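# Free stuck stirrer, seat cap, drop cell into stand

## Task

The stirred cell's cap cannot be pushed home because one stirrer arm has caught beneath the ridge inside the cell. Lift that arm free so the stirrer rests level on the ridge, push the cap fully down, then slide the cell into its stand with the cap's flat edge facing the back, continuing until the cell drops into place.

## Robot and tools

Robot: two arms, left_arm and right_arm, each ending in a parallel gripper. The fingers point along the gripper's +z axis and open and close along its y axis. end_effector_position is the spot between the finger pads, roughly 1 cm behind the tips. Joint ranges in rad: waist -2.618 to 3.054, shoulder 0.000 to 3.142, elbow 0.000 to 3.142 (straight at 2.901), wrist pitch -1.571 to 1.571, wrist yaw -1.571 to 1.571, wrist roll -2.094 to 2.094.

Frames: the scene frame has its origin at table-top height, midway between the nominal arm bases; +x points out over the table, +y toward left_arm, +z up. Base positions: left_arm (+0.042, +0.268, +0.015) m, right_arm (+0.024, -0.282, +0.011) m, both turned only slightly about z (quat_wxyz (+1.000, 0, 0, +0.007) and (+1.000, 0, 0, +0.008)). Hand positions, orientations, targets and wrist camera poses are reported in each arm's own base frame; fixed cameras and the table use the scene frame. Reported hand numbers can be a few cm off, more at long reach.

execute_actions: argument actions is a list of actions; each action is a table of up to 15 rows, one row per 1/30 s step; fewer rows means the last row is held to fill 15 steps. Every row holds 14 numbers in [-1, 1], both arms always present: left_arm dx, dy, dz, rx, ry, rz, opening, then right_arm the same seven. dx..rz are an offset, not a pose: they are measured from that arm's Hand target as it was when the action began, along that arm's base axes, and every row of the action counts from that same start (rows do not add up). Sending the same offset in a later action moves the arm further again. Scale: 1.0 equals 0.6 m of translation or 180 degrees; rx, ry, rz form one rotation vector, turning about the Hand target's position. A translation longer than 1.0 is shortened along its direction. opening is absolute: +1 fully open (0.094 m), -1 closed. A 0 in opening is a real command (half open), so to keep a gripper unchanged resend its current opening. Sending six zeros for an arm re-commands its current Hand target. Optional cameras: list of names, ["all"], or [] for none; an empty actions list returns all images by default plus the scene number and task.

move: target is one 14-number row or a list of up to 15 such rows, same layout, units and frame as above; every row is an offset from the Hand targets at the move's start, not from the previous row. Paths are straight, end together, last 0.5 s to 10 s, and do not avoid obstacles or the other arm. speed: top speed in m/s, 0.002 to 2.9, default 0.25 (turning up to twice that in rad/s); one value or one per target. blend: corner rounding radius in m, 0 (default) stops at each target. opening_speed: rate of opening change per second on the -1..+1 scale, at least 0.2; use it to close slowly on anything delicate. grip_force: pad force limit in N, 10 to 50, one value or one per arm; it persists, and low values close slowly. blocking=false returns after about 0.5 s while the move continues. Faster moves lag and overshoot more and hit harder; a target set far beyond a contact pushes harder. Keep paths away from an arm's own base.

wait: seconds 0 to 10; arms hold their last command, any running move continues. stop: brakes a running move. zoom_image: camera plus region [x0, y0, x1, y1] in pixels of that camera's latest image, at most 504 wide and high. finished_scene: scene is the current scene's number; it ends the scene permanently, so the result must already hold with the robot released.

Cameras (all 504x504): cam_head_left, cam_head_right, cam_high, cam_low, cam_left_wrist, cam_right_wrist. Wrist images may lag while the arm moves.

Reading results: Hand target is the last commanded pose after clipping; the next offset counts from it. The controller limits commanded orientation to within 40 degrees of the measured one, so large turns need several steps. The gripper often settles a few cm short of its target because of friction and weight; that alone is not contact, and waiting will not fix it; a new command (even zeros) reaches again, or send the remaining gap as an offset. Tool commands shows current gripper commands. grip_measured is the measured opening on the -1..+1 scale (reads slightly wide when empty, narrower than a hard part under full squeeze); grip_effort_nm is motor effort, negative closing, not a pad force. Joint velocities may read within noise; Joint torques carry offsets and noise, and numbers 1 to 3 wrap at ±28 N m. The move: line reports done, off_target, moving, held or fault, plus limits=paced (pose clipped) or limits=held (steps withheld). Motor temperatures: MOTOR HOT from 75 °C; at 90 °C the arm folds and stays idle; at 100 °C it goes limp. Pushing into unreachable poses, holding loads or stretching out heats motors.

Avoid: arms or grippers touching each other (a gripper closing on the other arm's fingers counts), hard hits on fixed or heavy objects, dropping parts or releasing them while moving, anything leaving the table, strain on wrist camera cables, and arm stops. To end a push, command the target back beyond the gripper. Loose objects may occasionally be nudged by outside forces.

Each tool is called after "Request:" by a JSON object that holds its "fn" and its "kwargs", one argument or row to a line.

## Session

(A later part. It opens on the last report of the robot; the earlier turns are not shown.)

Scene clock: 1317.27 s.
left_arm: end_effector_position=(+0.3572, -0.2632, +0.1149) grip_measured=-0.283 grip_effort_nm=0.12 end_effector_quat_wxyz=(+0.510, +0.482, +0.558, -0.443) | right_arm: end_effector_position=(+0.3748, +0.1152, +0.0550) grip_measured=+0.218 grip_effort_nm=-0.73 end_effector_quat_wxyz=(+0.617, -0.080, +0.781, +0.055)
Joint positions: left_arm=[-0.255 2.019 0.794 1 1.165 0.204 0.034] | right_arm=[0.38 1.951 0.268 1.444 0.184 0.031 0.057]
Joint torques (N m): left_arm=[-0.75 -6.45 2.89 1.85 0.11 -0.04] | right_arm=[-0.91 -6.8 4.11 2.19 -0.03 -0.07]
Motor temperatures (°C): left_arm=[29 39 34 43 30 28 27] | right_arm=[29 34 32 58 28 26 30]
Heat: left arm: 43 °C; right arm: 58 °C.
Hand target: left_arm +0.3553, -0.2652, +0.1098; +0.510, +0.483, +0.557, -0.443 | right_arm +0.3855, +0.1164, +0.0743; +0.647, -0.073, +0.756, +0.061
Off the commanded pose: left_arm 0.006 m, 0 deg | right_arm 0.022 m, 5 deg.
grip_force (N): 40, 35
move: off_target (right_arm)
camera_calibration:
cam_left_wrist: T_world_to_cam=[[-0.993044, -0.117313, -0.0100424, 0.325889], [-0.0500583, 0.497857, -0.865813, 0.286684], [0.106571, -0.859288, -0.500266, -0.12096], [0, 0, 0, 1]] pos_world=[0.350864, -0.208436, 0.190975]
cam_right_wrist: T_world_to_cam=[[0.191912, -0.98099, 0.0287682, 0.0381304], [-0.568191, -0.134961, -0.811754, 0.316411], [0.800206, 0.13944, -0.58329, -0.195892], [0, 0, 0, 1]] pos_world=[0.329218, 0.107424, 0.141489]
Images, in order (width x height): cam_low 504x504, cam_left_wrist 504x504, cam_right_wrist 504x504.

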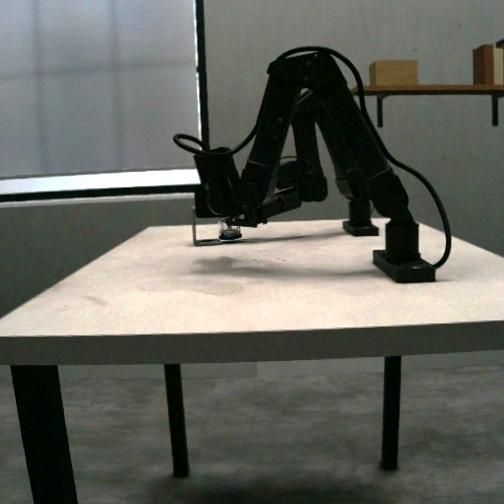

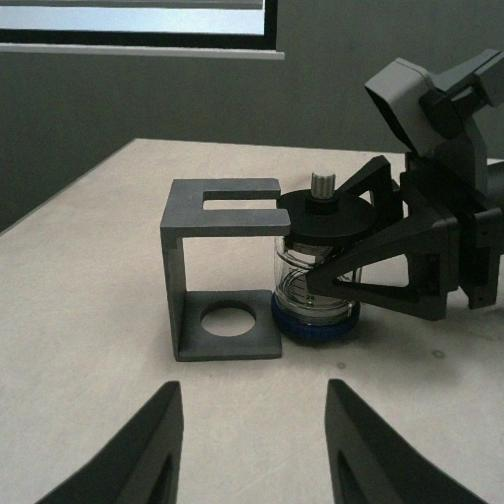

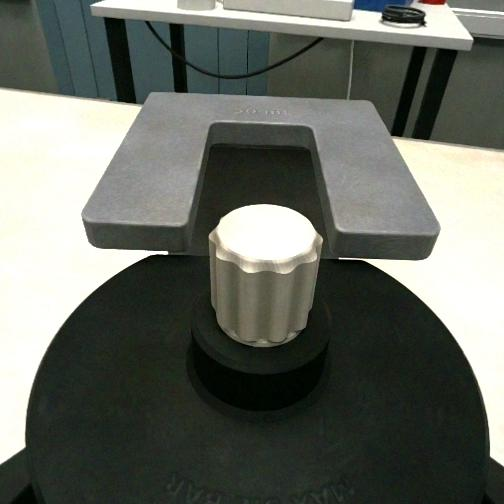

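Request:
{"fn": "move", "kwargs": {
  "target": [0,0,0,0,0,0,-0.28,0.001,0,-0.0045,0,0,0,0.14],
  "speed": 0.03,
  "cameras": ["cam_left_wrist","cam_low","cam_right_wrist"]
}}

Request:
{"fn": "zoom_image", "kwargs": {
  "camera": "cam_left_wrist",
  "region": [250, 165, 350, 265]
}}

Request:
{"fn": "zoom_image", "kwargs": {
  "camera": "cam_low",
  "region": [190, 215, 255, 250]
}}

Scene clock: 1327.40 s.
left_arm: end_effector_position=(+0.3572, -0.2632, +0.1149) grip_measured=-0.283 grip_effort_nm=0.12 end_effector_quat_wxyz=(+0.510, +0.482, +0.558, -0.443) | right_arm: end_effector_position=(+0.3746, +0.1152, +0.0521) grip_measured=+0.218 grip_effort_nm=-0.73 end_effector_quat_wxyz=(+0.616, -0.080, +0.782, +0.055)
Joint positions: left_arm=[-0.255 2.019 0.794 1 1.165 0.204 0.034] | right_arm=[0.38 1.968 0.268 1.458 0.184 0.031 0.057]
Joint torques (N m): left_arm=[-0.79 -6.28 2.88 1.84 0.07 -0.04] | right_arm=[-0.98 -6.57 4.19 2.22 -0.02 -0.07]
Motor temperatures (°C): left_arm=[29 39 34 43 30 28 27] | right_arm=[29 34 32 58 28 26 30]
Heat: left arm: 43 °C; right arm: 58 °C.
Hand target: left_arm +0.3553, -0.2652, +0.1098; +0.510, +0.483, +0.557, -0.443 | right_arm +0.3861, +0.1165, +0.0717; +0.647, -0.073, +0.756, +0.061
Off the commanded pose: left_arm 0.006 m, 0 deg | right_arm 0.023 m, 5 deg.
grip_force (N): 40, 35
move: off_target (right_arm)
camera_calibration:
cam_left_wrist: T_world_to_cam=[[-0.993044, -0.117313, -0.0100424, 0.325889], [-0.0500583, 0.497857, -0.865813, 0.286684], [0.106571, -0.859288, -0.500266, -0.12096], [0, 0, 0, 1]] pos_world=[0.350864, -0.208436, 0.190975]
cam_right_wrist: T_world_to_cam=[[0.192452, -0.980871, 0.0292387, 0.0379524], [-0.570499, -0.136078, -0.809947, 0.314855], [0.798432, 0.139195, -0.585774, -0.196514], [0, 0, 0, 1]] pos_world=[0.329223, 0.107425, 0.138793]
Images, in order (width x height): cam_low 504x504, cam_left_wrist 504x504, cam_right_wrist 504x504.

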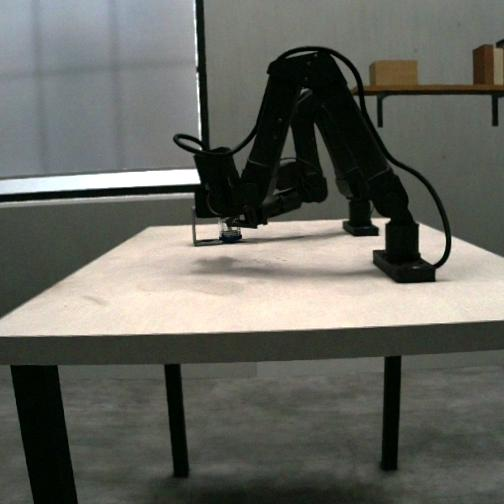

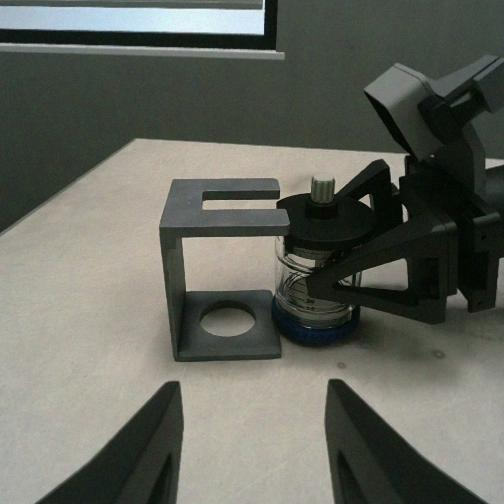

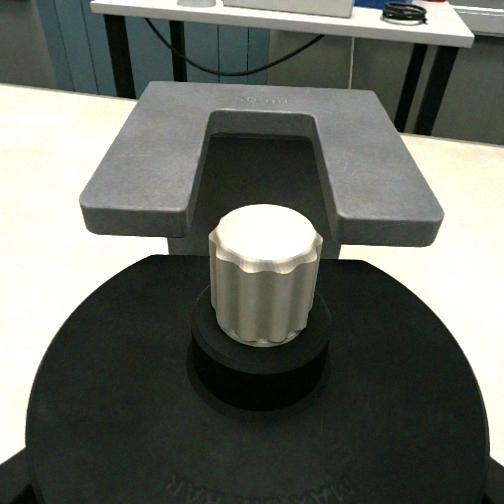

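Scaled by 5.040 from the camera's 504x504 image, which has a finer 720x720 frame.

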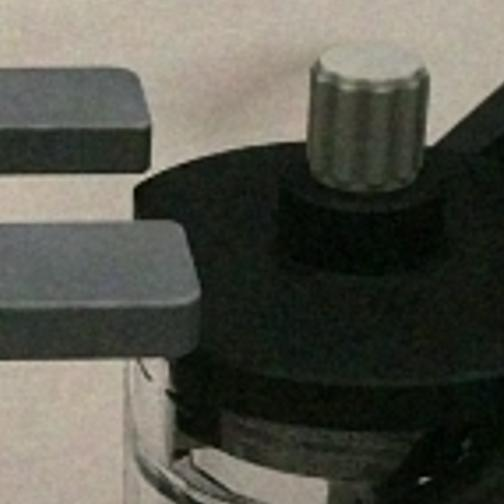

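Scaled by 7.754 from the camera's 504x504 image, which has a finer 720x720 frame.

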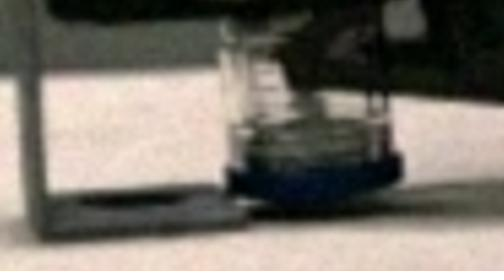

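Request:
{"fn": "move", "kwargs": {
  "target": [0,0,0,0,0,0,-0.28,0.01,0.0017,0,0,0,0,0.14],
  "speed": 0.03,
  "cameras": ["cam_left_wrist","cam_low","cam_right_wrist"]
}}

Request:
{"fn": "zoom_image", "kwargs": {
  "camera": "cam_left_wrist",
  "region": [150, 160, 350, 370]
}}

Request:
{"fn": "zoom_image", "kwargs": {
  "camera": "cam_low",
  "region": [190, 215, 255, 250]
}}

Scene clock: 1335.80 s.
left_arm: end_effector_position=(+0.3572, -0.2632, +0.1149) grip_measured=-0.283 grip_effort_nm=0.13 end_effector_quat_wxyz=(+0.510, +0.482, +0.558, -0.443) | right_arm: end_effector_position=(+0.3822, +0.1167, +0.0555) grip_measured=+0.218 grip_effort_nm=-0.73 end_effector_quat_wxyz=(+0.622, -0.079, +0.777, +0.056)
Joint positions: left_arm=[-0.255 2.019 0.794 1 1.165 0.204 0.034] | right_arm=[0.374 1.978 0.295 1.457 0.178 0.03 0.057]
Joint torques (N m): left_arm=[-0.62 -6.37 2.89 1.81 0.07 -0.05] | right_arm=[-0.94 -6.93 4.15 2.05 0 -0.06]
Motor temperatures (°C): left_arm=[29 39 34 43 30 28 27] | right_arm=[29 34 32 60 28 26 30]
Heat: left arm: 43 °C; right arm: 60 °C.
Hand target: left_arm +0.3553, -0.2652, +0.1098; +0.510, +0.483, +0.557, -0.443 | right_arm +0.3922, +0.1175, +0.0717; +0.647, -0.073, +0.756, +0.061
Off the commanded pose: left_arm 0.006 m, 0 deg | right_arm 0.019 m, 4 deg.
grip_force (N): 40, 35
move: off_target (right_arm)
camera_calibration:
cam_left_wrist: T_world_to_cam=[[-0.993044, -0.117313, -0.0100424, 0.325889], [-0.0500583, 0.497857, -0.865813, 0.286684], [0.106571, -0.859288, -0.500266, -0.12096], [0, 0, 0, 1]] pos_world=[0.350864, -0.208436, 0.190975]
cam_right_wrist: T_world_to_cam=[[0.191622, -0.981132, 0.0256995, 0.0384277], [-0.558408, -0.13052, -0.819235, 0.317367], [0.807132, 0.142632, -0.572882, -0.205345], [0, 0, 0, 1]] pos_world=[0.335597, 0.108414, 0.141372]
Images, in order (width x height): cam_low 504x504, cam_left_wrist 504x504, cam_right_wrist 504x504.

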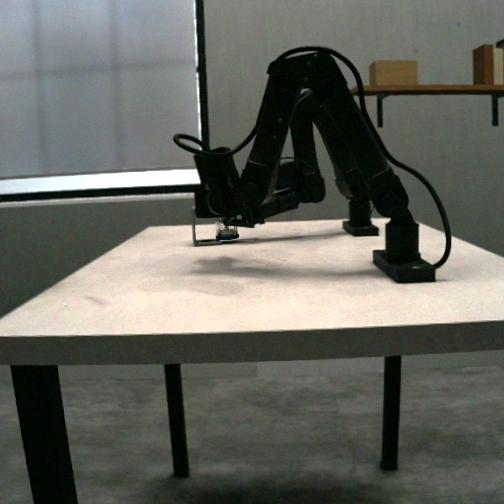

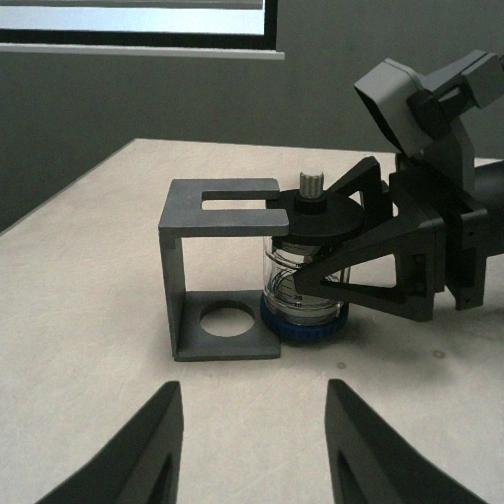

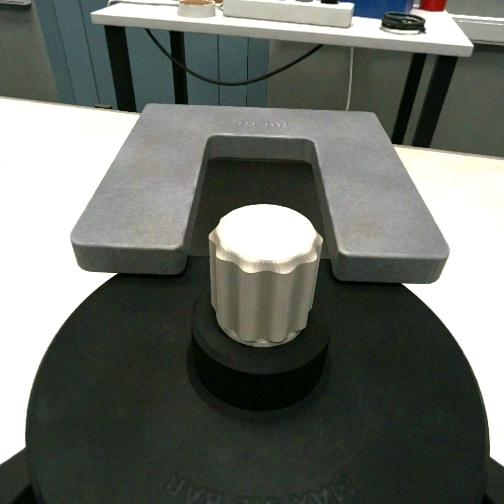

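Scaled by 2.400 from the camera's 504x504 image, which has a finer 720x720 frame.

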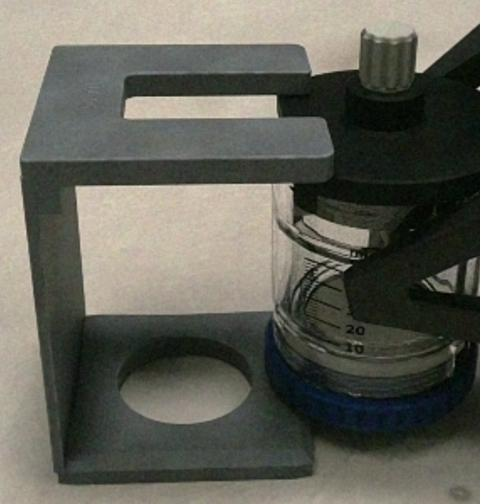

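Scaled by 7.754 from the camera's 504x504 image, which has a finer 720x720 frame.

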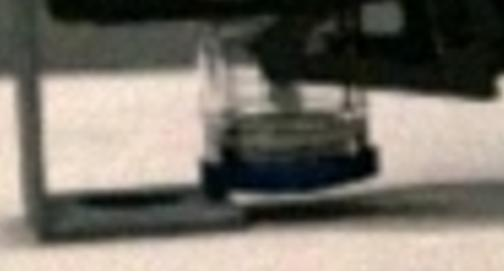

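Request:
{"fn": "move", "kwargs": {
  "target": [0,0,0,0,0,0,-0.28,0.01,0.0017,-0.005,0,0,0,0.14],
  "speed": 0.03,
  "cameras": ["cam_left_wrist","cam_low","cam_right_wrist"]
}}

Request:
{"fn": "zoom_image", "kwargs": {
  "camera": "cam_left_wrist",
  "region": [150, 160, 350, 370]
}}

Request:
{"fn": "zoom_image", "kwargs": {
  "camera": "cam_low",
  "region": [190, 215, 255, 250]
}}

Scene clock: 1342.87 s.
left_arm: end_effector_position=(+0.3572, -0.2632, +0.1149) grip_measured=-0.283 grip_effort_nm=0.13 end_effector_quat_wxyz=(+0.510, +0.482, +0.558, -0.443) | right_arm: end_effector_position=(+0.3881, +0.1181, +0.0528) grip_measured=+0.218 grip_effort_nm=-0.73 end_effector_quat_wxyz=(+0.622, -0.079, +0.777, +0.057)
Joint positions: left_arm=[-0.255 2.019 0.794 1 1.165 0.204 0.034] | right_arm=[0.37 2.002 0.32 1.457 0.173 0.029 0.057]
Joint torques (N m): left_arm=[-0.73 -6.41 2.91 1.85 0.1 -0.06] | right_arm=[-0.94 -7.08 4.12 2.08 -0.02 -0.07]
Motor temperatures (°C): left_arm=[29 39 34 44 30 28 27] | right_arm=[29 34 32 61 28 26 30]
Heat: left arm: 44 °C; right arm: 61 °C.
Hand target: left_arm +0.3553, -0.2652, +0.1098; +0.510, +0.483, +0.557, -0.443 | right_arm +0.3981, +0.1186, +0.0685; +0.647, -0.073, +0.756, +0.061
Off the commanded pose: left_arm 0.006 m, 0 deg | right_arm 0.019 m, 4 deg.
grip_force (N): 40, 35
move: off_target (right_arm)
camera_calibration:
cam_left_wrist: T_world_to_cam=[[-0.993044, -0.117313, -0.0100424, 0.325889], [-0.0500583, 0.497857, -0.865813, 0.286684], [0.106571, -0.859288, -0.500266, -0.12096], [0, 0, 0, 1]] pos_world=[0.350864, -0.208436, 0.190975]
cam_right_wrist: T_world_to_cam=[[0.192085, -0.981048, 0.0254394, 0.0385069], [-0.5585, -0.130594, -0.81916, 0.318731], [0.806958, 0.143141, -0.573001, -0.211762], [0, 0, 0, 1]] pos_world=[0.341497, 0.109713, 0.138772]
Images, in order (width x height): cam_low 504x504, cam_left_wrist 504x504, cam_right_wrist 504x504.

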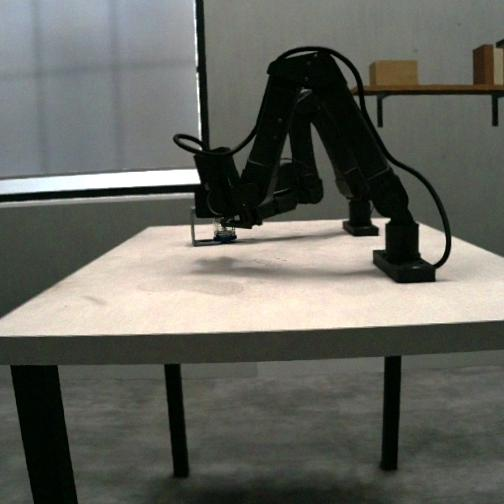

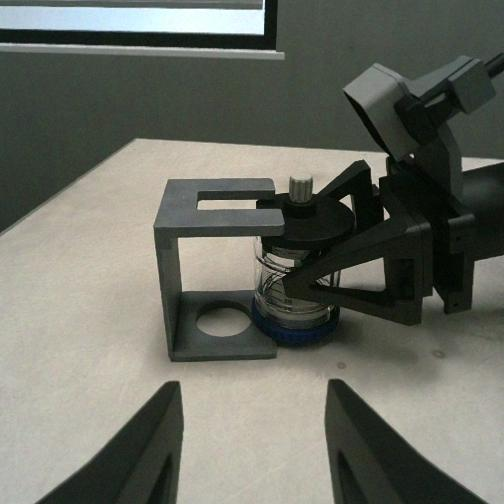

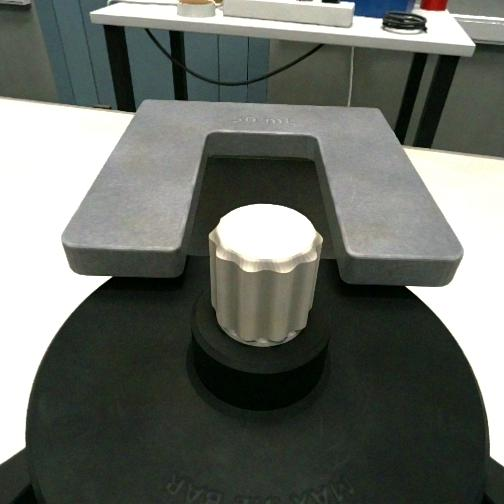

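Scaled by 2.400 from the camera's 504x504 image, which has a finer 720x720 frame.

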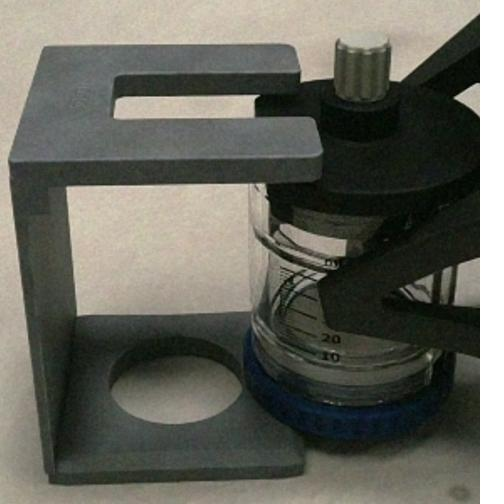

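Scaled by 7.754 from the camera's 504x504 image, which has a finer 720x720 frame.

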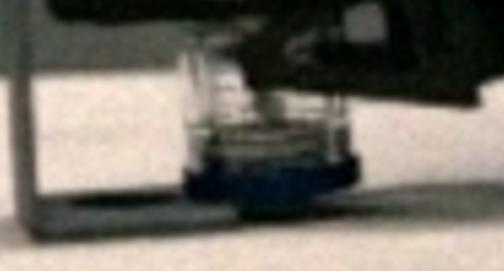

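Request:
{"fn": "move", "kwargs": {
  "target": [0,0,0,0,0,0,-0.28,0.01,0.0017,-0.001,0,0,0,0.14],
  "speed": 0.03,
  "cameras": ["cam_left_wrist","cam_low","cam_right_wrist"]
}}

Request:
{"fn": "zoom_image", "kwargs": {
  "camera": "cam_left_wrist",
  "region": [150, 160, 350, 370]
}}

Request:
{"fn": "zoom_image", "kwargs": {
  "camera": "cam_low",
  "region": [190, 215, 255, 250]
}}

Scene clock: 1349.57 s.
left_arm: end_effector_position=(+0.3572, -0.2632, +0.1149) grip_measured=-0.283 grip_effort_nm=0.12 end_effector_quat_wxyz=(+0.510, +0.482, +0.558, -0.443) | right_arm: end_effector_position=(+0.3942, +0.1191, +0.0535) grip_measured=+0.218 grip_effort_nm=-0.73 end_effector_quat_wxyz=(+0.624, -0.078, +0.775, +0.057)
Joint positions: left_arm=[-0.255 2.019 0.794 1 1.165 0.204 0.034] | right_arm=[0.365 2.014 0.344 1.451 0.169 0.028 0.057]
Joint torques (N m): left_arm=[-0.65 -6.32 3.07 1.85 0.08 -0.06] | right_arm=[-0.96 -7.36 4.27 2 -0.03 -0.07]
Motor temperatures (°C): left_arm=[29 39 34 44 30 28 27] | right_arm=[29 34 32 62 28 26 30]
Heat: left arm: 44 °C; right arm: 62 °C.
Hand target: left_arm +0.3553, -0.2652, +0.1098; +0.510, +0.483, +0.557, -0.443 | right_arm +0.4041, +0.1196, +0.0680; +0.647, -0.073, +0.756, +0.061
Off the commanded pose: left_arm 0.006 m, 0 deg | right_arm 0.017 m, 3 deg.
grip_force (N): 40, 35
move: off_target (right_arm)
camera_calibration:
cam_left_wrist: T_world_to_cam=[[-0.993044, -0.117313, -0.0100424, 0.325889], [-0.0500583, 0.497857, -0.865813, 0.286684], [0.106571, -0.859288, -0.500266, -0.12096], [0, 0, 0, 1]] pos_world=[0.350864, -0.208436, 0.190975]
cam_right_wrist: T_world_to_cam=[[0.191657, -0.981158, 0.0244232, 0.0386076], [-0.553735, -0.128644, -0.822696, 0.320831], [0.810336, 0.144151, -0.567957, -0.218219], [0, 0, 0, 1]] pos_world=[0.347087, 0.11061, 0.139064]
Images, in order (width x height): cam_low 504x504, cam_left_wrist 504x504, cam_right_wrist 504x504.

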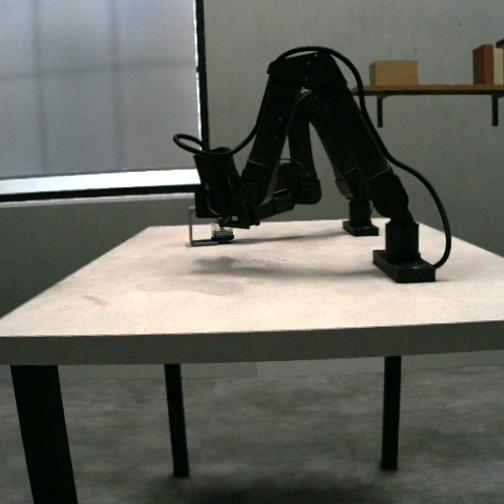

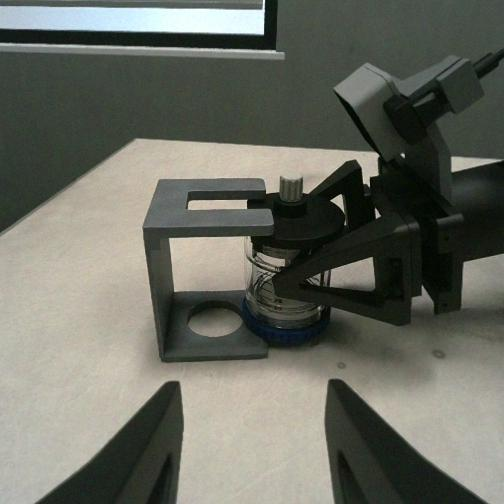

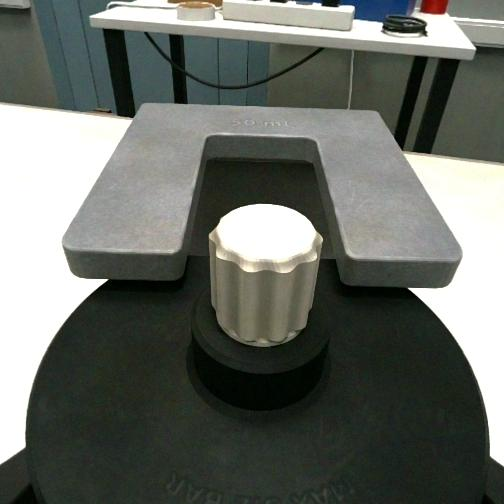

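Scaled by 2.400 from the camera's 504x504 image, which has a finer 720x720 frame.

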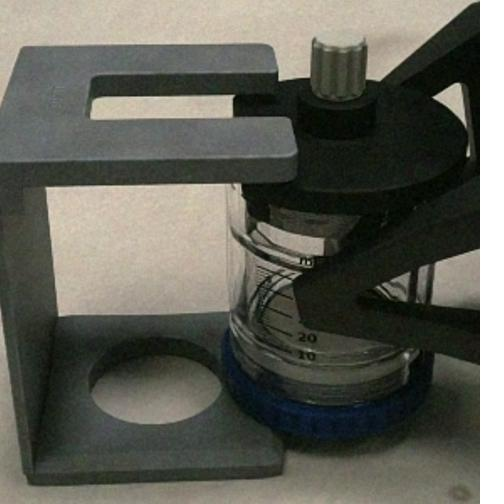

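Scaled by 7.754 from the camera's 504x504 image, which has a finer 720x720 frame.

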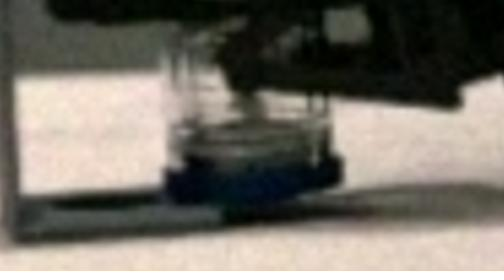

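Request:
{"fn": "move", "kwargs": {
  "target": [0,0,0,0,0,0,-0.28,0.006,0.001,0.005,0,0,0,0.14],
  "speed": 0.03,
  "cameras": ["cam_left_wrist","cam_low"]
}}

Request:
{"fn": "zoom_image", "kwargs": {
  "camera": "cam_left_wrist",
  "region": [150, 160, 350, 370]
}}

Request:
{"fn": "zoom_image", "kwargs": {
  "camera": "cam_low",
  "region": [190, 215, 255, 250]
}}

Scene clock: 1366.07 s.
left_arm: end_effector_position=(+0.3572, -0.2632, +0.1149) grip_measured=-0.283 grip_effort_nm=0.12 end_effector_quat_wxyz=(+0.510, +0.482, +0.558, -0.443) | right_arm: end_effector_position=(+0.3975, +0.1201, +0.0534) grip_measured=+0.218 grip_effort_nm=-0.73 end_effector_quat_wxyz=(+0.623, -0.079, +0.776, +0.057)
Joint positions: left_arm=[-0.255 2.019 0.794 1 1.165 0.204 0.034] | right_arm=[0.362 2.014 0.358 1.434 0.165 0.027 0.057]
Joint torques (N m): left_arm=[-0.73 -6.27 2.74 1.85 0.09 -0.03] | right_arm=[-1.02 -8.81 4.3 1.89 -0.02 -0.06]
Motor temperatures (°C): left_arm=[29 39 34 44 30 28 27] | right_arm=[29 34 32 61 28 26 30]
Heat: left arm: 44 °C; right arm: 61 °C.
Hand target: left_arm +0.3553, -0.2652, +0.1098; +0.510, +0.483, +0.557, -0.443 | right_arm +0.4077, +0.1202, +0.0710; +0.647, -0.073, +0.756, +0.061
Off the commanded pose: left_arm 0.006 m, 0 deg | right_arm 0.020 m, 4 deg.
grip_force (N): 40, 35
move: off_target (right_arm)
camera_calibration:
cam_left_wrist: T_world_to_cam=[[-0.993044, -0.117313, -0.0100424, 0.325889], [-0.0500583, 0.497857, -0.865813, 0.286684], [0.106571, -0.859288, -0.500266, -0.12096], [0, 0, 0, 1]] pos_world=[0.350864, -0.208436, 0.190975]
Images, in order (width x height): cam_low 504x504, cam_left_wrist 504x504.

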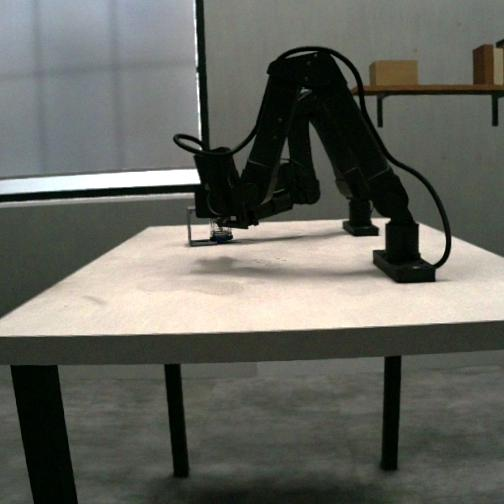

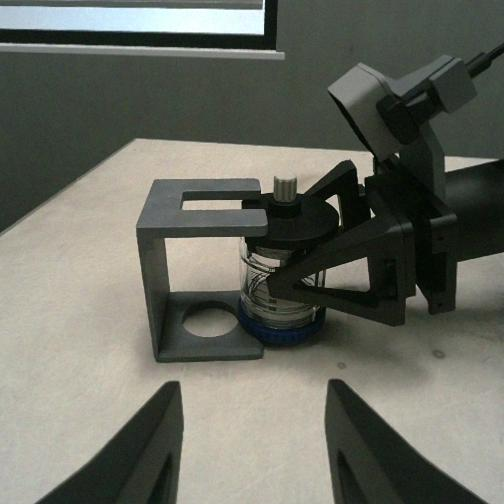

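Scaled by 2.400 from the camera's 504x504 image, which has a finer 720x720 frame.

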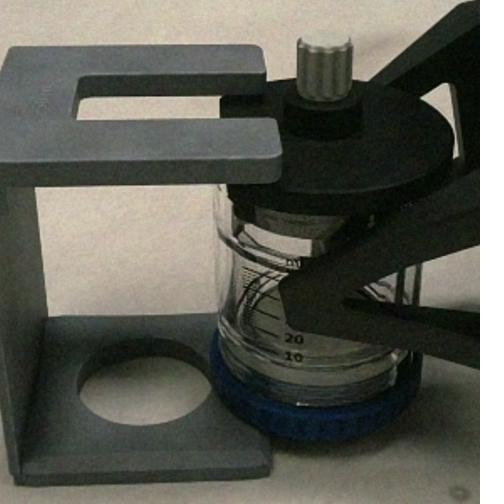

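Scaled by 7.754 from the camera's 504x504 image, which has a finer 720x720 frame.

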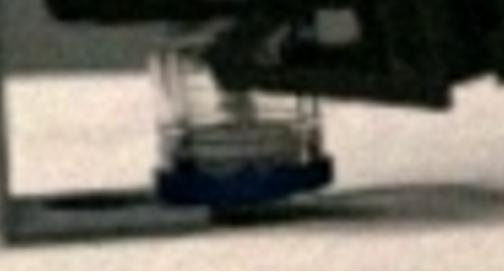

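Request:
{"fn": "move", "kwargs": {
  "target": [0,0,0,0,0,0,-0.28,0,0,0.012,0,0,0,0.14],
  "speed": 0.03
}}

Request:
{"fn": "move", "kwargs": {
  "target": [0,0,0,0,0,0,-0.28,0,0,0.006,0,0,0,0.14],
  "speed": 0.03
}}

Scene clock: 1379.10 s.
left_arm: end_effector_position=(+0.3572, -0.2632, +0.1149) grip_measured=-0.283 grip_effort_nm=0.12 end_effector_quat_wxyz=(+0.510, +0.482, +0.558, -0.443) | right_arm: end_effector_position=(+0.3970, +0.1199, +0.0527) grip_measured=+0.218 grip_effort_nm=-0.73 end_effector_quat_wxyz=(+0.619, -0.080, +0.779, +0.056)
Joint positions: left_arm=[-0.255 2.019 0.794 1 1.165 0.204 0.034] | right_arm=[0.362 2 0.358 1.409 0.165 0.027 0.057]
Joint torques (N m): left_arm=[-0.61 -6.31 2.86 1.88 0.07 -0.05] | right_arm=[-1.02 -11.77 4.22 1.71 -0.03 -0.06]
Motor temperatures (°C): left_arm=[29 39 34 44 30 28 27] | right_arm=[29 35 32 61 28 26 30]
Heat: left arm: 44 °C; right arm: 61 °C.
Hand target: left_arm +0.3553, -0.2652, +0.1098; +0.510, +0.483, +0.557, -0.443 | right_arm +0.4077, +0.1202, +0.0783; +0.647, -0.073, +0.756, +0.061
Off the commanded pose: left_arm 0.006 m, 0 deg | right_arm 0.028 m, 4 deg.
grip_force (N): 40, 35
move: off_target (right_arm)

Scene clock: 1379.90 s.
left_arm: end_effector_position=(+0.3572, -0.2632, +0.1149) grip_measured=-0.283 grip_effort_nm=0.12 end_effector_quat_wxyz=(+0.510, +0.482, +0.558, -0.443) | right_arm: end_effector_position=(+0.3965, +0.1197, +0.0529) grip_measured=+0.218 grip_effort_nm=-0.73 end_effector_quat_wxyz=(+0.614, -0.081, +0.783, +0.055)
Joint positions: left_arm=[-0.255 2.019 0.794 1 1.165 0.204 0.034] | right_arm=[0.362 1.981 0.358 1.378 0.165 0.027 0.057]
Joint torques (N m): left_arm=[-0.8 -6.38 2.93 1.84 0.05 -0.02] | right_arm=[-0.99 -11.93 4.27 1.81 -0.02 -0.06]
Motor temperatures (°C): left_arm=[29 39 34 44 30 28 27] | right_arm=[29 35 32 61 28 26 30]
Heat: left arm: 44 °C; right arm: 61 °C.
Hand target: left_arm +0.3553, -0.2651, +0.1098; +0.510, +0.483, +0.557, -0.443 | right_arm +0.4077, +0.1202, +0.0817; +0.647, -0.073, +0.756, +0.061
Off the commanded pose: left_arm 0.006 m, 0 deg | right_arm 0.031 m, 5 deg.
grip_force (N): 40, 35
move: off_target (right_arm)

Request:
{"fn": "wait", "kwargs": {
  "seconds": 0.1,
  "cameras": ["cam_left_wrist","cam_low","cam_right_wrist"]
}}

Request:
{"fn": "zoom_image", "kwargs": {
  "camera": "cam_left_wrist",
  "region": [150, 160, 350, 370]
}}

Request:
{"fn": "zoom_image", "kwargs": {
  "camera": "cam_low",
  "region": [190, 215, 255, 250]
}}

Scene clock: 1385.87 s.
left_arm: end_effector_position=(+0.3572, -0.2632, +0.1149) grip_measured=-0.283 grip_effort_nm=0.12 end_effector_quat_wxyz=(+0.510, +0.482, +0.558, -0.443) | right_arm: end_effector_position=(+0.3966, +0.1198, +0.0530) grip_measured=+0.218 grip_effort_nm=-0.73 end_effector_quat_wxyz=(+0.615, -0.081, +0.783, +0.055)
Joint positions: left_arm=[-0.255 2.019 0.794 1 1.165 0.204 0.034] | right_arm=[0.362 1.98 0.358 1.378 0.165 0.027 0.057]
Joint torques (N m): left_arm=[-0.62 -6.37 3.02 1.82 0.06 -0.06] | right_arm=[-1.02 -11.93 4.27 1.8 -0.02 -0.06]
Motor temperatures (°C): left_arm=[29 39 34 44 30 28 27] | right_arm=[29 35 32 59 28 26 30]
Heat: left arm: 44 °C; right arm: 59 °C.
Hand target: left_arm +0.3553, -0.2651, +0.1098; +0.510, +0.483, +0.557, -0.443 | right_arm +0.4077, +0.1202, +0.0819; +0.647, -0.073, +0.756, +0.061
Tool commands: left_gripper/opening=-0.28 right_gripper/opening=+0.14
Off the commanded pose: left_arm 0.006 m, 0 deg | right_arm 0.031 m, 5 deg.
grip_force (N): 40, 35
wait: 0.10 s; at rest from the start
camera_calibration:
cam_left_wrist: T_world_to_cam=[[-0.993044, -0.117313, -0.0100424, 0.325889], [-0.0500583, 0.497857, -0.865813, 0.286684], [0.106571, -0.859288, -0.500266, -0.12096], [0, 0, 0, 1]] pos_world=[0.350864, -0.208436, 0.190975]
cam_right_wrist: T_world_to_cam=[[0.193887, -0.980607, 0.0285786, 0.0376004], [-0.572817, -0.136812, -0.808185, 0.329657], [0.796422, 0.140327, -0.588235, -0.213438], [0, 0, 0, 1]] pos_world=[0.351529, 0.111923, 0.139797]
Images, in order (width x height): cam_low 504x504, cam_left_wrist 504x504, cam_right_wrist 504x504.

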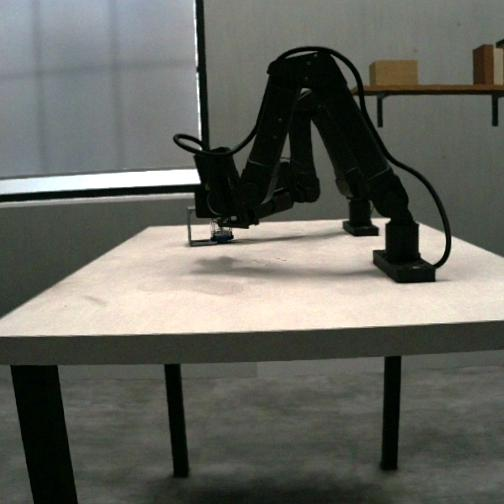

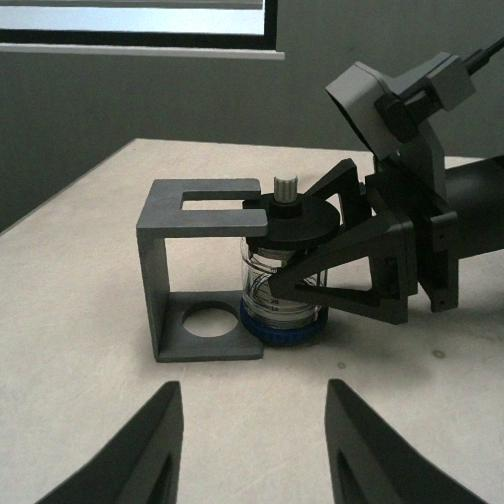

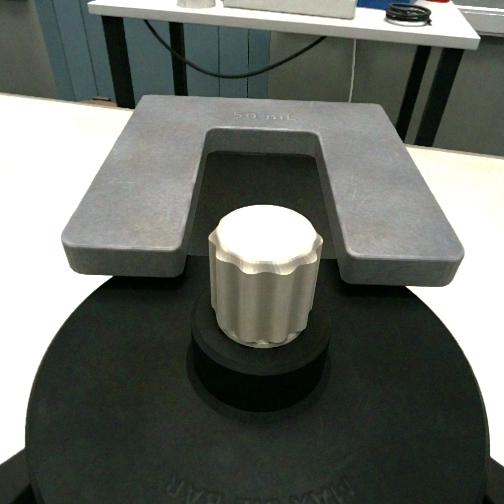

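Scaled by 2.400 from the camera's 504x504 image, which has a finer 720x720 frame.

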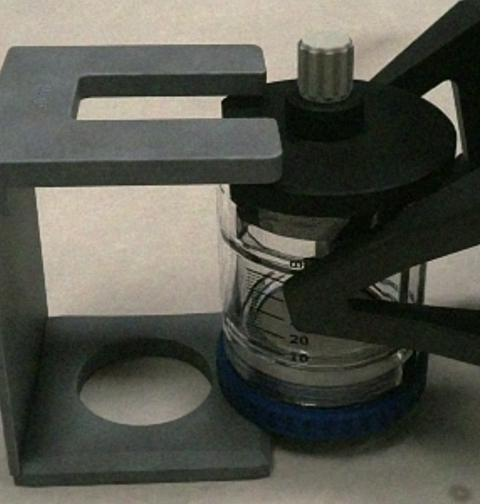

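Scaled by 7.754 from the camera's 504x504 image, which has a finer 720x720 frame.

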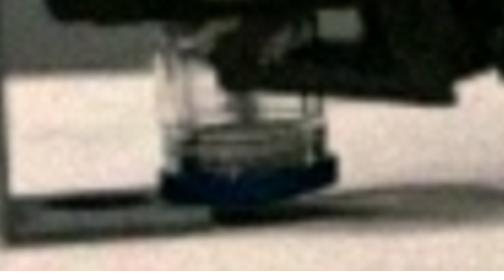

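Request:
{"fn": "move", "kwargs": {
  "target": [0,0,0,0,0,0,-0.28,-0.004,-0.0007,-0.014,0.0028,-0.0164,0,0.14],
  "speed": 0.03,
  "cameras": ["cam_left_wrist","cam_low"]
}}

Request:
{"fn": "zoom_image", "kwargs": {
  "camera": "cam_left_wrist",
  "region": [150, 160, 350, 370]
}}

Request:
{"fn": "zoom_image", "kwargs": {
  "camera": "cam_low",
  "region": [190, 215, 255, 250]
}}

Scene clock: 1401.40 s.
left_arm: end_effector_position=(+0.3572, -0.2632, +0.1149) grip_measured=-0.283 grip_effort_nm=0.12 end_effector_quat_wxyz=(+0.509, +0.482, +0.558, -0.443) | right_arm: end_effector_position=(+0.3982, +0.1204, +0.0534) grip_measured=+0.218 grip_effort_nm=-0.73 end_effector_quat_wxyz=(+0.633, -0.080, +0.768, +0.058)
Joint positions: left_arm=[-0.255 2.019 0.794 1 1.165 0.204 0.034] | right_arm=[0.362 2.053 0.358 1.498 0.165 0.02 0.057]
Joint torques (N m): left_arm=[-0.76 -6.3 2.82 1.86 0.08 -0.09] | right_arm=[-0.73 -7.53 3.15 2.37 0.01 -0.06]
Motor temperatures (°C): left_arm=[29 39 34 44 30 28 27] | right_arm=[29 36 32 58 28 26 30]
Heat: left arm: 44 °C; right arm: 58 °C.
Hand target: left_arm +0.3553, -0.2651, +0.1098; +0.510, +0.483, +0.557, -0.443 | right_arm +0.4053, +0.1197, +0.0733; +0.667, -0.072, +0.739, +0.062
Off the commanded pose: left_arm 0.006 m, 0 deg | right_arm 0.021 m, 5 deg.
joint sent to its limit (right arm) — joint 4 (wrist pitch), upper limit. The joint targets still meet the commanded pose.
grip_force (N): 40, 35
move: off_target (right_arm)
camera_calibration:
cam_left_wrist: T_world_to_cam=[[-0.993046, -0.117337, -0.00958249, 0.325796], [-0.0504608, 0.497772, -0.865839, 0.286812], [0.106365, -0.859334, -0.500231, -0.120904], [0, 0, 0, 1]] pos_world=[0.350863, -0.208436, 0.190975]
Images, in order (width x height): cam_low 504x504, cam_left_wrist 504x504.

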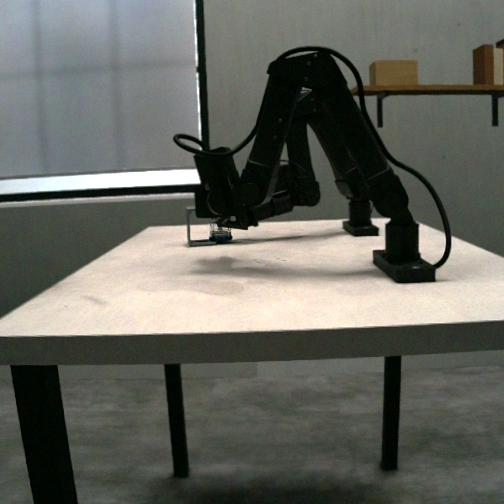

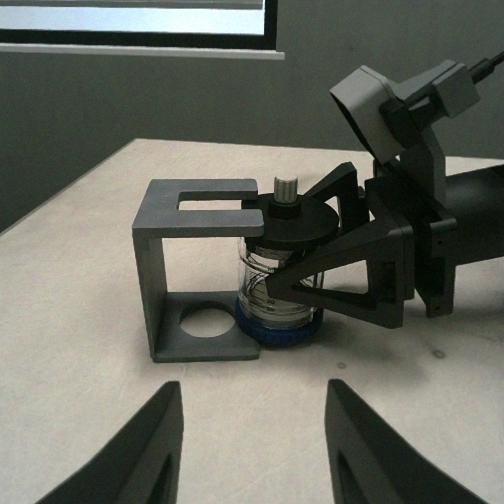

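Scaled by 2.400 from the camera's 504x504 image, which has a finer 720x720 frame.

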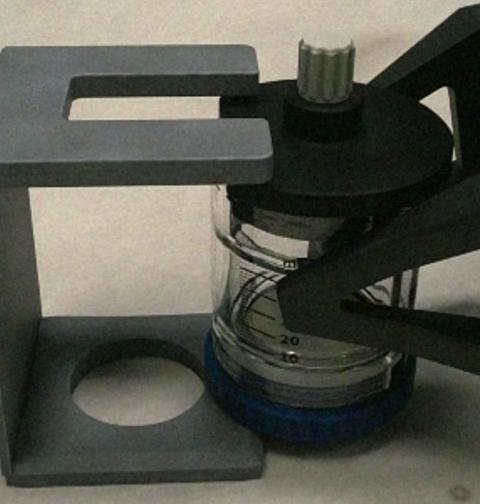

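Scaled by 7.754 from the camera's 504x504 image, which has a finer 720x720 frame.

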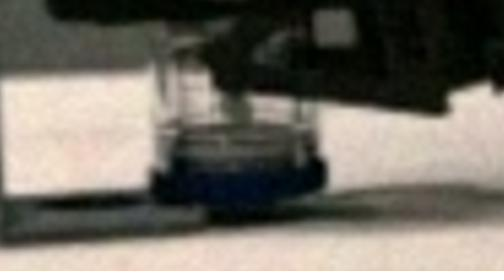

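Request:
{"fn": "move", "kwargs": {
  "target": [0,0,0,0,0,0,-0.28,0.008,0.0014,0.004,0,0,0,0.14],
  "speed": 0.03,
  "cameras": ["cam_left_wrist","cam_low"]
}}

Request:
{"fn": "zoom_image", "kwargs": {
  "camera": "cam_left_wrist",
  "region": [150, 160, 350, 370]
}}

Request:
{"fn": "zoom_image", "kwargs": {
  "camera": "cam_low",
  "region": [180, 190, 260, 260]
}}

Scene clock: 1412.27 s.
left_arm: end_effector_position=(+0.3572, -0.2632, +0.1149) grip_measured=-0.283 grip_effort_nm=0.12 end_effector_quat_wxyz=(+0.509, +0.482, +0.558, -0.443) | right_arm: end_effector_position=(+0.3982, +0.1204, +0.0535) grip_measured=+0.218 grip_effort_nm=-0.73 end_effector_quat_wxyz=(+0.633, -0.080, +0.768, +0.057)
Joint positions: left_arm=[-0.255 2.019 0.794 1 1.165 0.204 0.034] | right_arm=[0.362 2.053 0.358 1.498 0.165 0.019 0.057]
Joint torques (N m): left_arm=[-0.72 -6.42 3.03 1.82 0.07 -0.07] | right_arm=[-1.07 -7.75 4.38 2.25 -0.01 -0.08]
Motor temperatures (°C): left_arm=[29 39 34 45 30 28 27] | right_arm=[29 35 32 61 28 26 30]
Heat: left arm: 45 °C; right arm: 61 °C.
Hand target: left_arm +0.3553, -0.2651, +0.1098; +0.510, +0.483, +0.557, -0.443 | right_arm +0.4101, +0.1206, +0.0758; +0.667, -0.072, +0.739, +0.062
Off the commanded pose: left_arm 0.006 m, 0 deg | right_arm 0.025 m, 5 deg.
grip_force (N): 40, 35
move: off_target (right_arm)
camera_calibration:
cam_left_wrist: T_world_to_cam=[[-0.993046, -0.117337, -0.00958249, 0.325796], [-0.0504608, 0.497772, -0.865839, 0.286812], [0.106365, -0.859334, -0.500231, -0.120904], [0, 0, 0, 1]] pos_world=[0.350863, -0.208436, 0.190975]
Images, in order (width x height): cam_low 504x504, cam_left_wrist 504x504.

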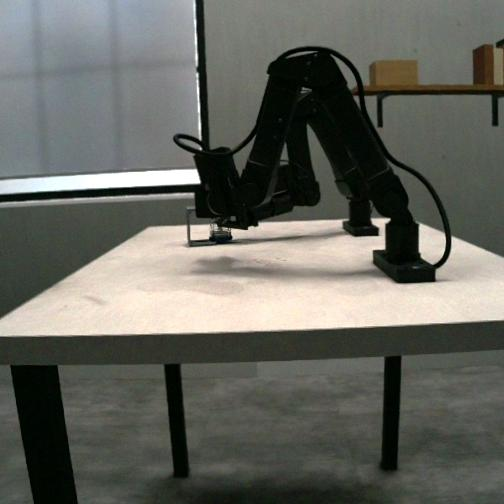

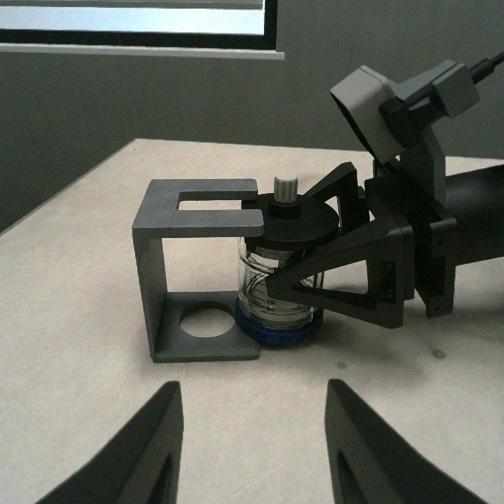

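Scaled by 2.400 from the camera's 504x504 image, which has a finer 720x720 frame.

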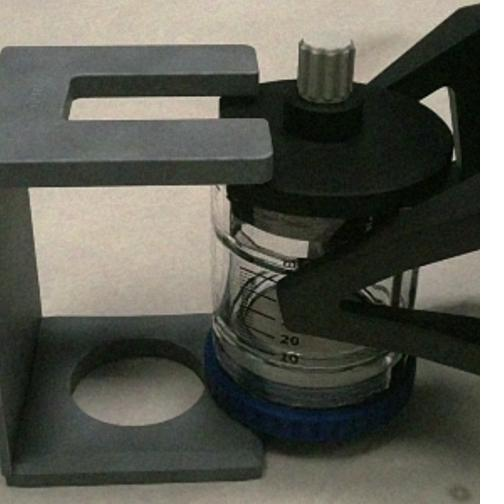

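Scaled by 6.300 from the camera's 504x504 image, which has a finer 720x720 frame.

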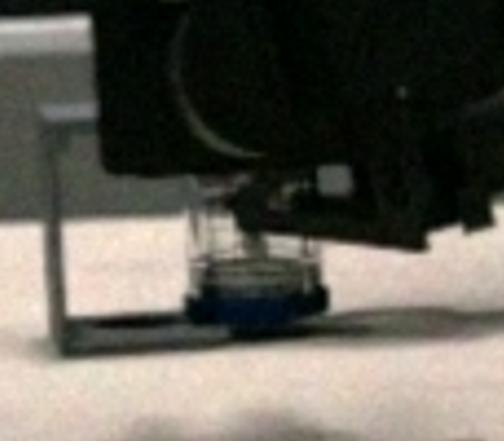

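Request:
{"fn": "move", "kwargs": {
  "target": [0,0,0,0,0,0,-0.28,0.01,0.0017,0.003,0,0,0,0.14],
  "speed": 0.03,
  "cameras": ["cam_left_wrist","cam_low"]
}}

Request:
{"fn": "zoom_image", "kwargs": {
  "camera": "cam_left_wrist",
  "region": [130, 160, 330, 370]
}}

Request:
{"fn": "zoom_image", "kwargs": {
  "camera": "cam_low",
  "region": [180, 190, 260, 260]
}}

Scene clock: 1418.17 s.
left_arm: end_effector_position=(+0.3572, -0.2632, +0.1149) grip_measured=-0.283 grip_effort_nm=0.13 end_effector_quat_wxyz=(+0.509, +0.482, +0.558, -0.443) | right_arm: end_effector_position=(+0.4053, +0.1210, +0.0562) grip_measured=+0.218 grip_effort_nm=-0.73 end_effector_quat_wxyz=(+0.636, -0.079, +0.766, +0.057)
Joint positions: left_arm=[-0.255 2.019 0.794 1 1.165 0.204 0.034] | right_arm=[0.357 2.053 0.384 1.479 0.162 0.018 0.057]
Joint torques (N m): left_arm=[-0.65 -6.35 2.96 1.84 0.09 -0.04] | right_arm=[-0.94 -8.31 4.38 2.15 -0.03 -0.06]
Motor temperatures (°C): left_arm=[29 39 34 45 30 28 27] | right_arm=[29 35 32 62 28 26 30]
Heat: left arm: 45 °C; right arm: 62 °C.
Hand target: left_arm +0.3553, -0.2651, +0.1098; +0.510, +0.483, +0.557, -0.443 | right_arm +0.4161, +0.1217, +0.0776; +0.667, -0.072, +0.739, +0.062
Off the commanded pose: left_arm 0.006 m, 0 deg | right_arm 0.024 m, 5 deg.
grip_force (N): 40, 35
move: off_target (right_arm)
camera_calibration:
cam_left_wrist: T_world_to_cam=[[-0.993046, -0.117337, -0.00958249, 0.325796], [-0.0504608, 0.497772, -0.865839, 0.286812], [0.106365, -0.859334, -0.500231, -0.120904], [0, 0, 0, 1]] pos_world=[0.350863, -0.208436, 0.190975]
Images, in order (width x height): cam_low 504x504, cam_left_wrist 504x504.

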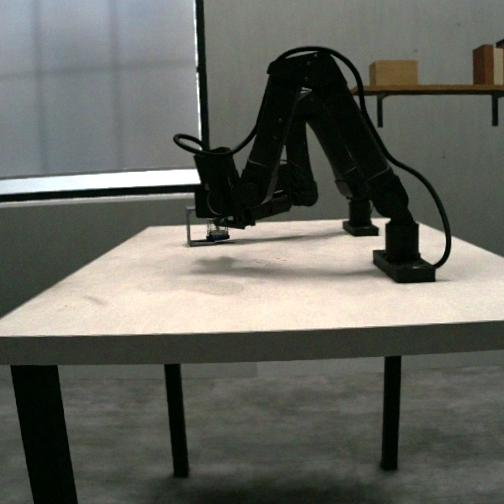

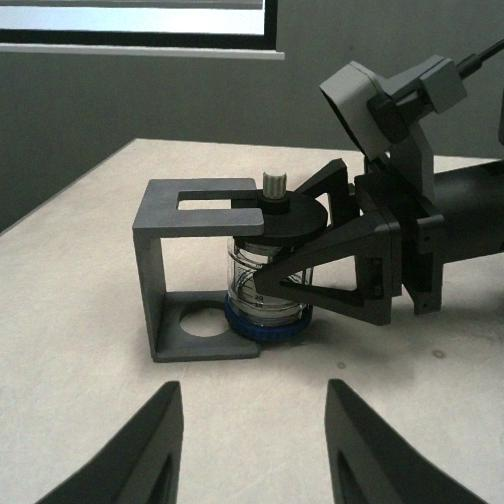

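Scaled by 2.400 from the camera's 504x504 image, which has a finer 720x720 frame.

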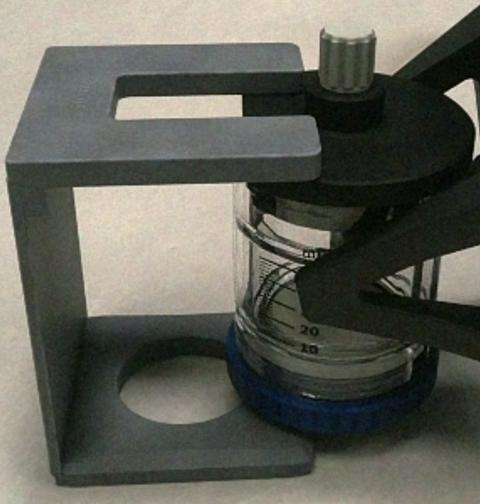

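Scaled by 6.300 from the camera's 504x504 image, which has a finer 720x720 frame.

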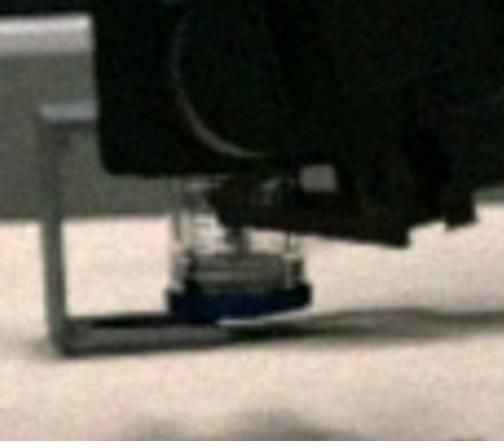

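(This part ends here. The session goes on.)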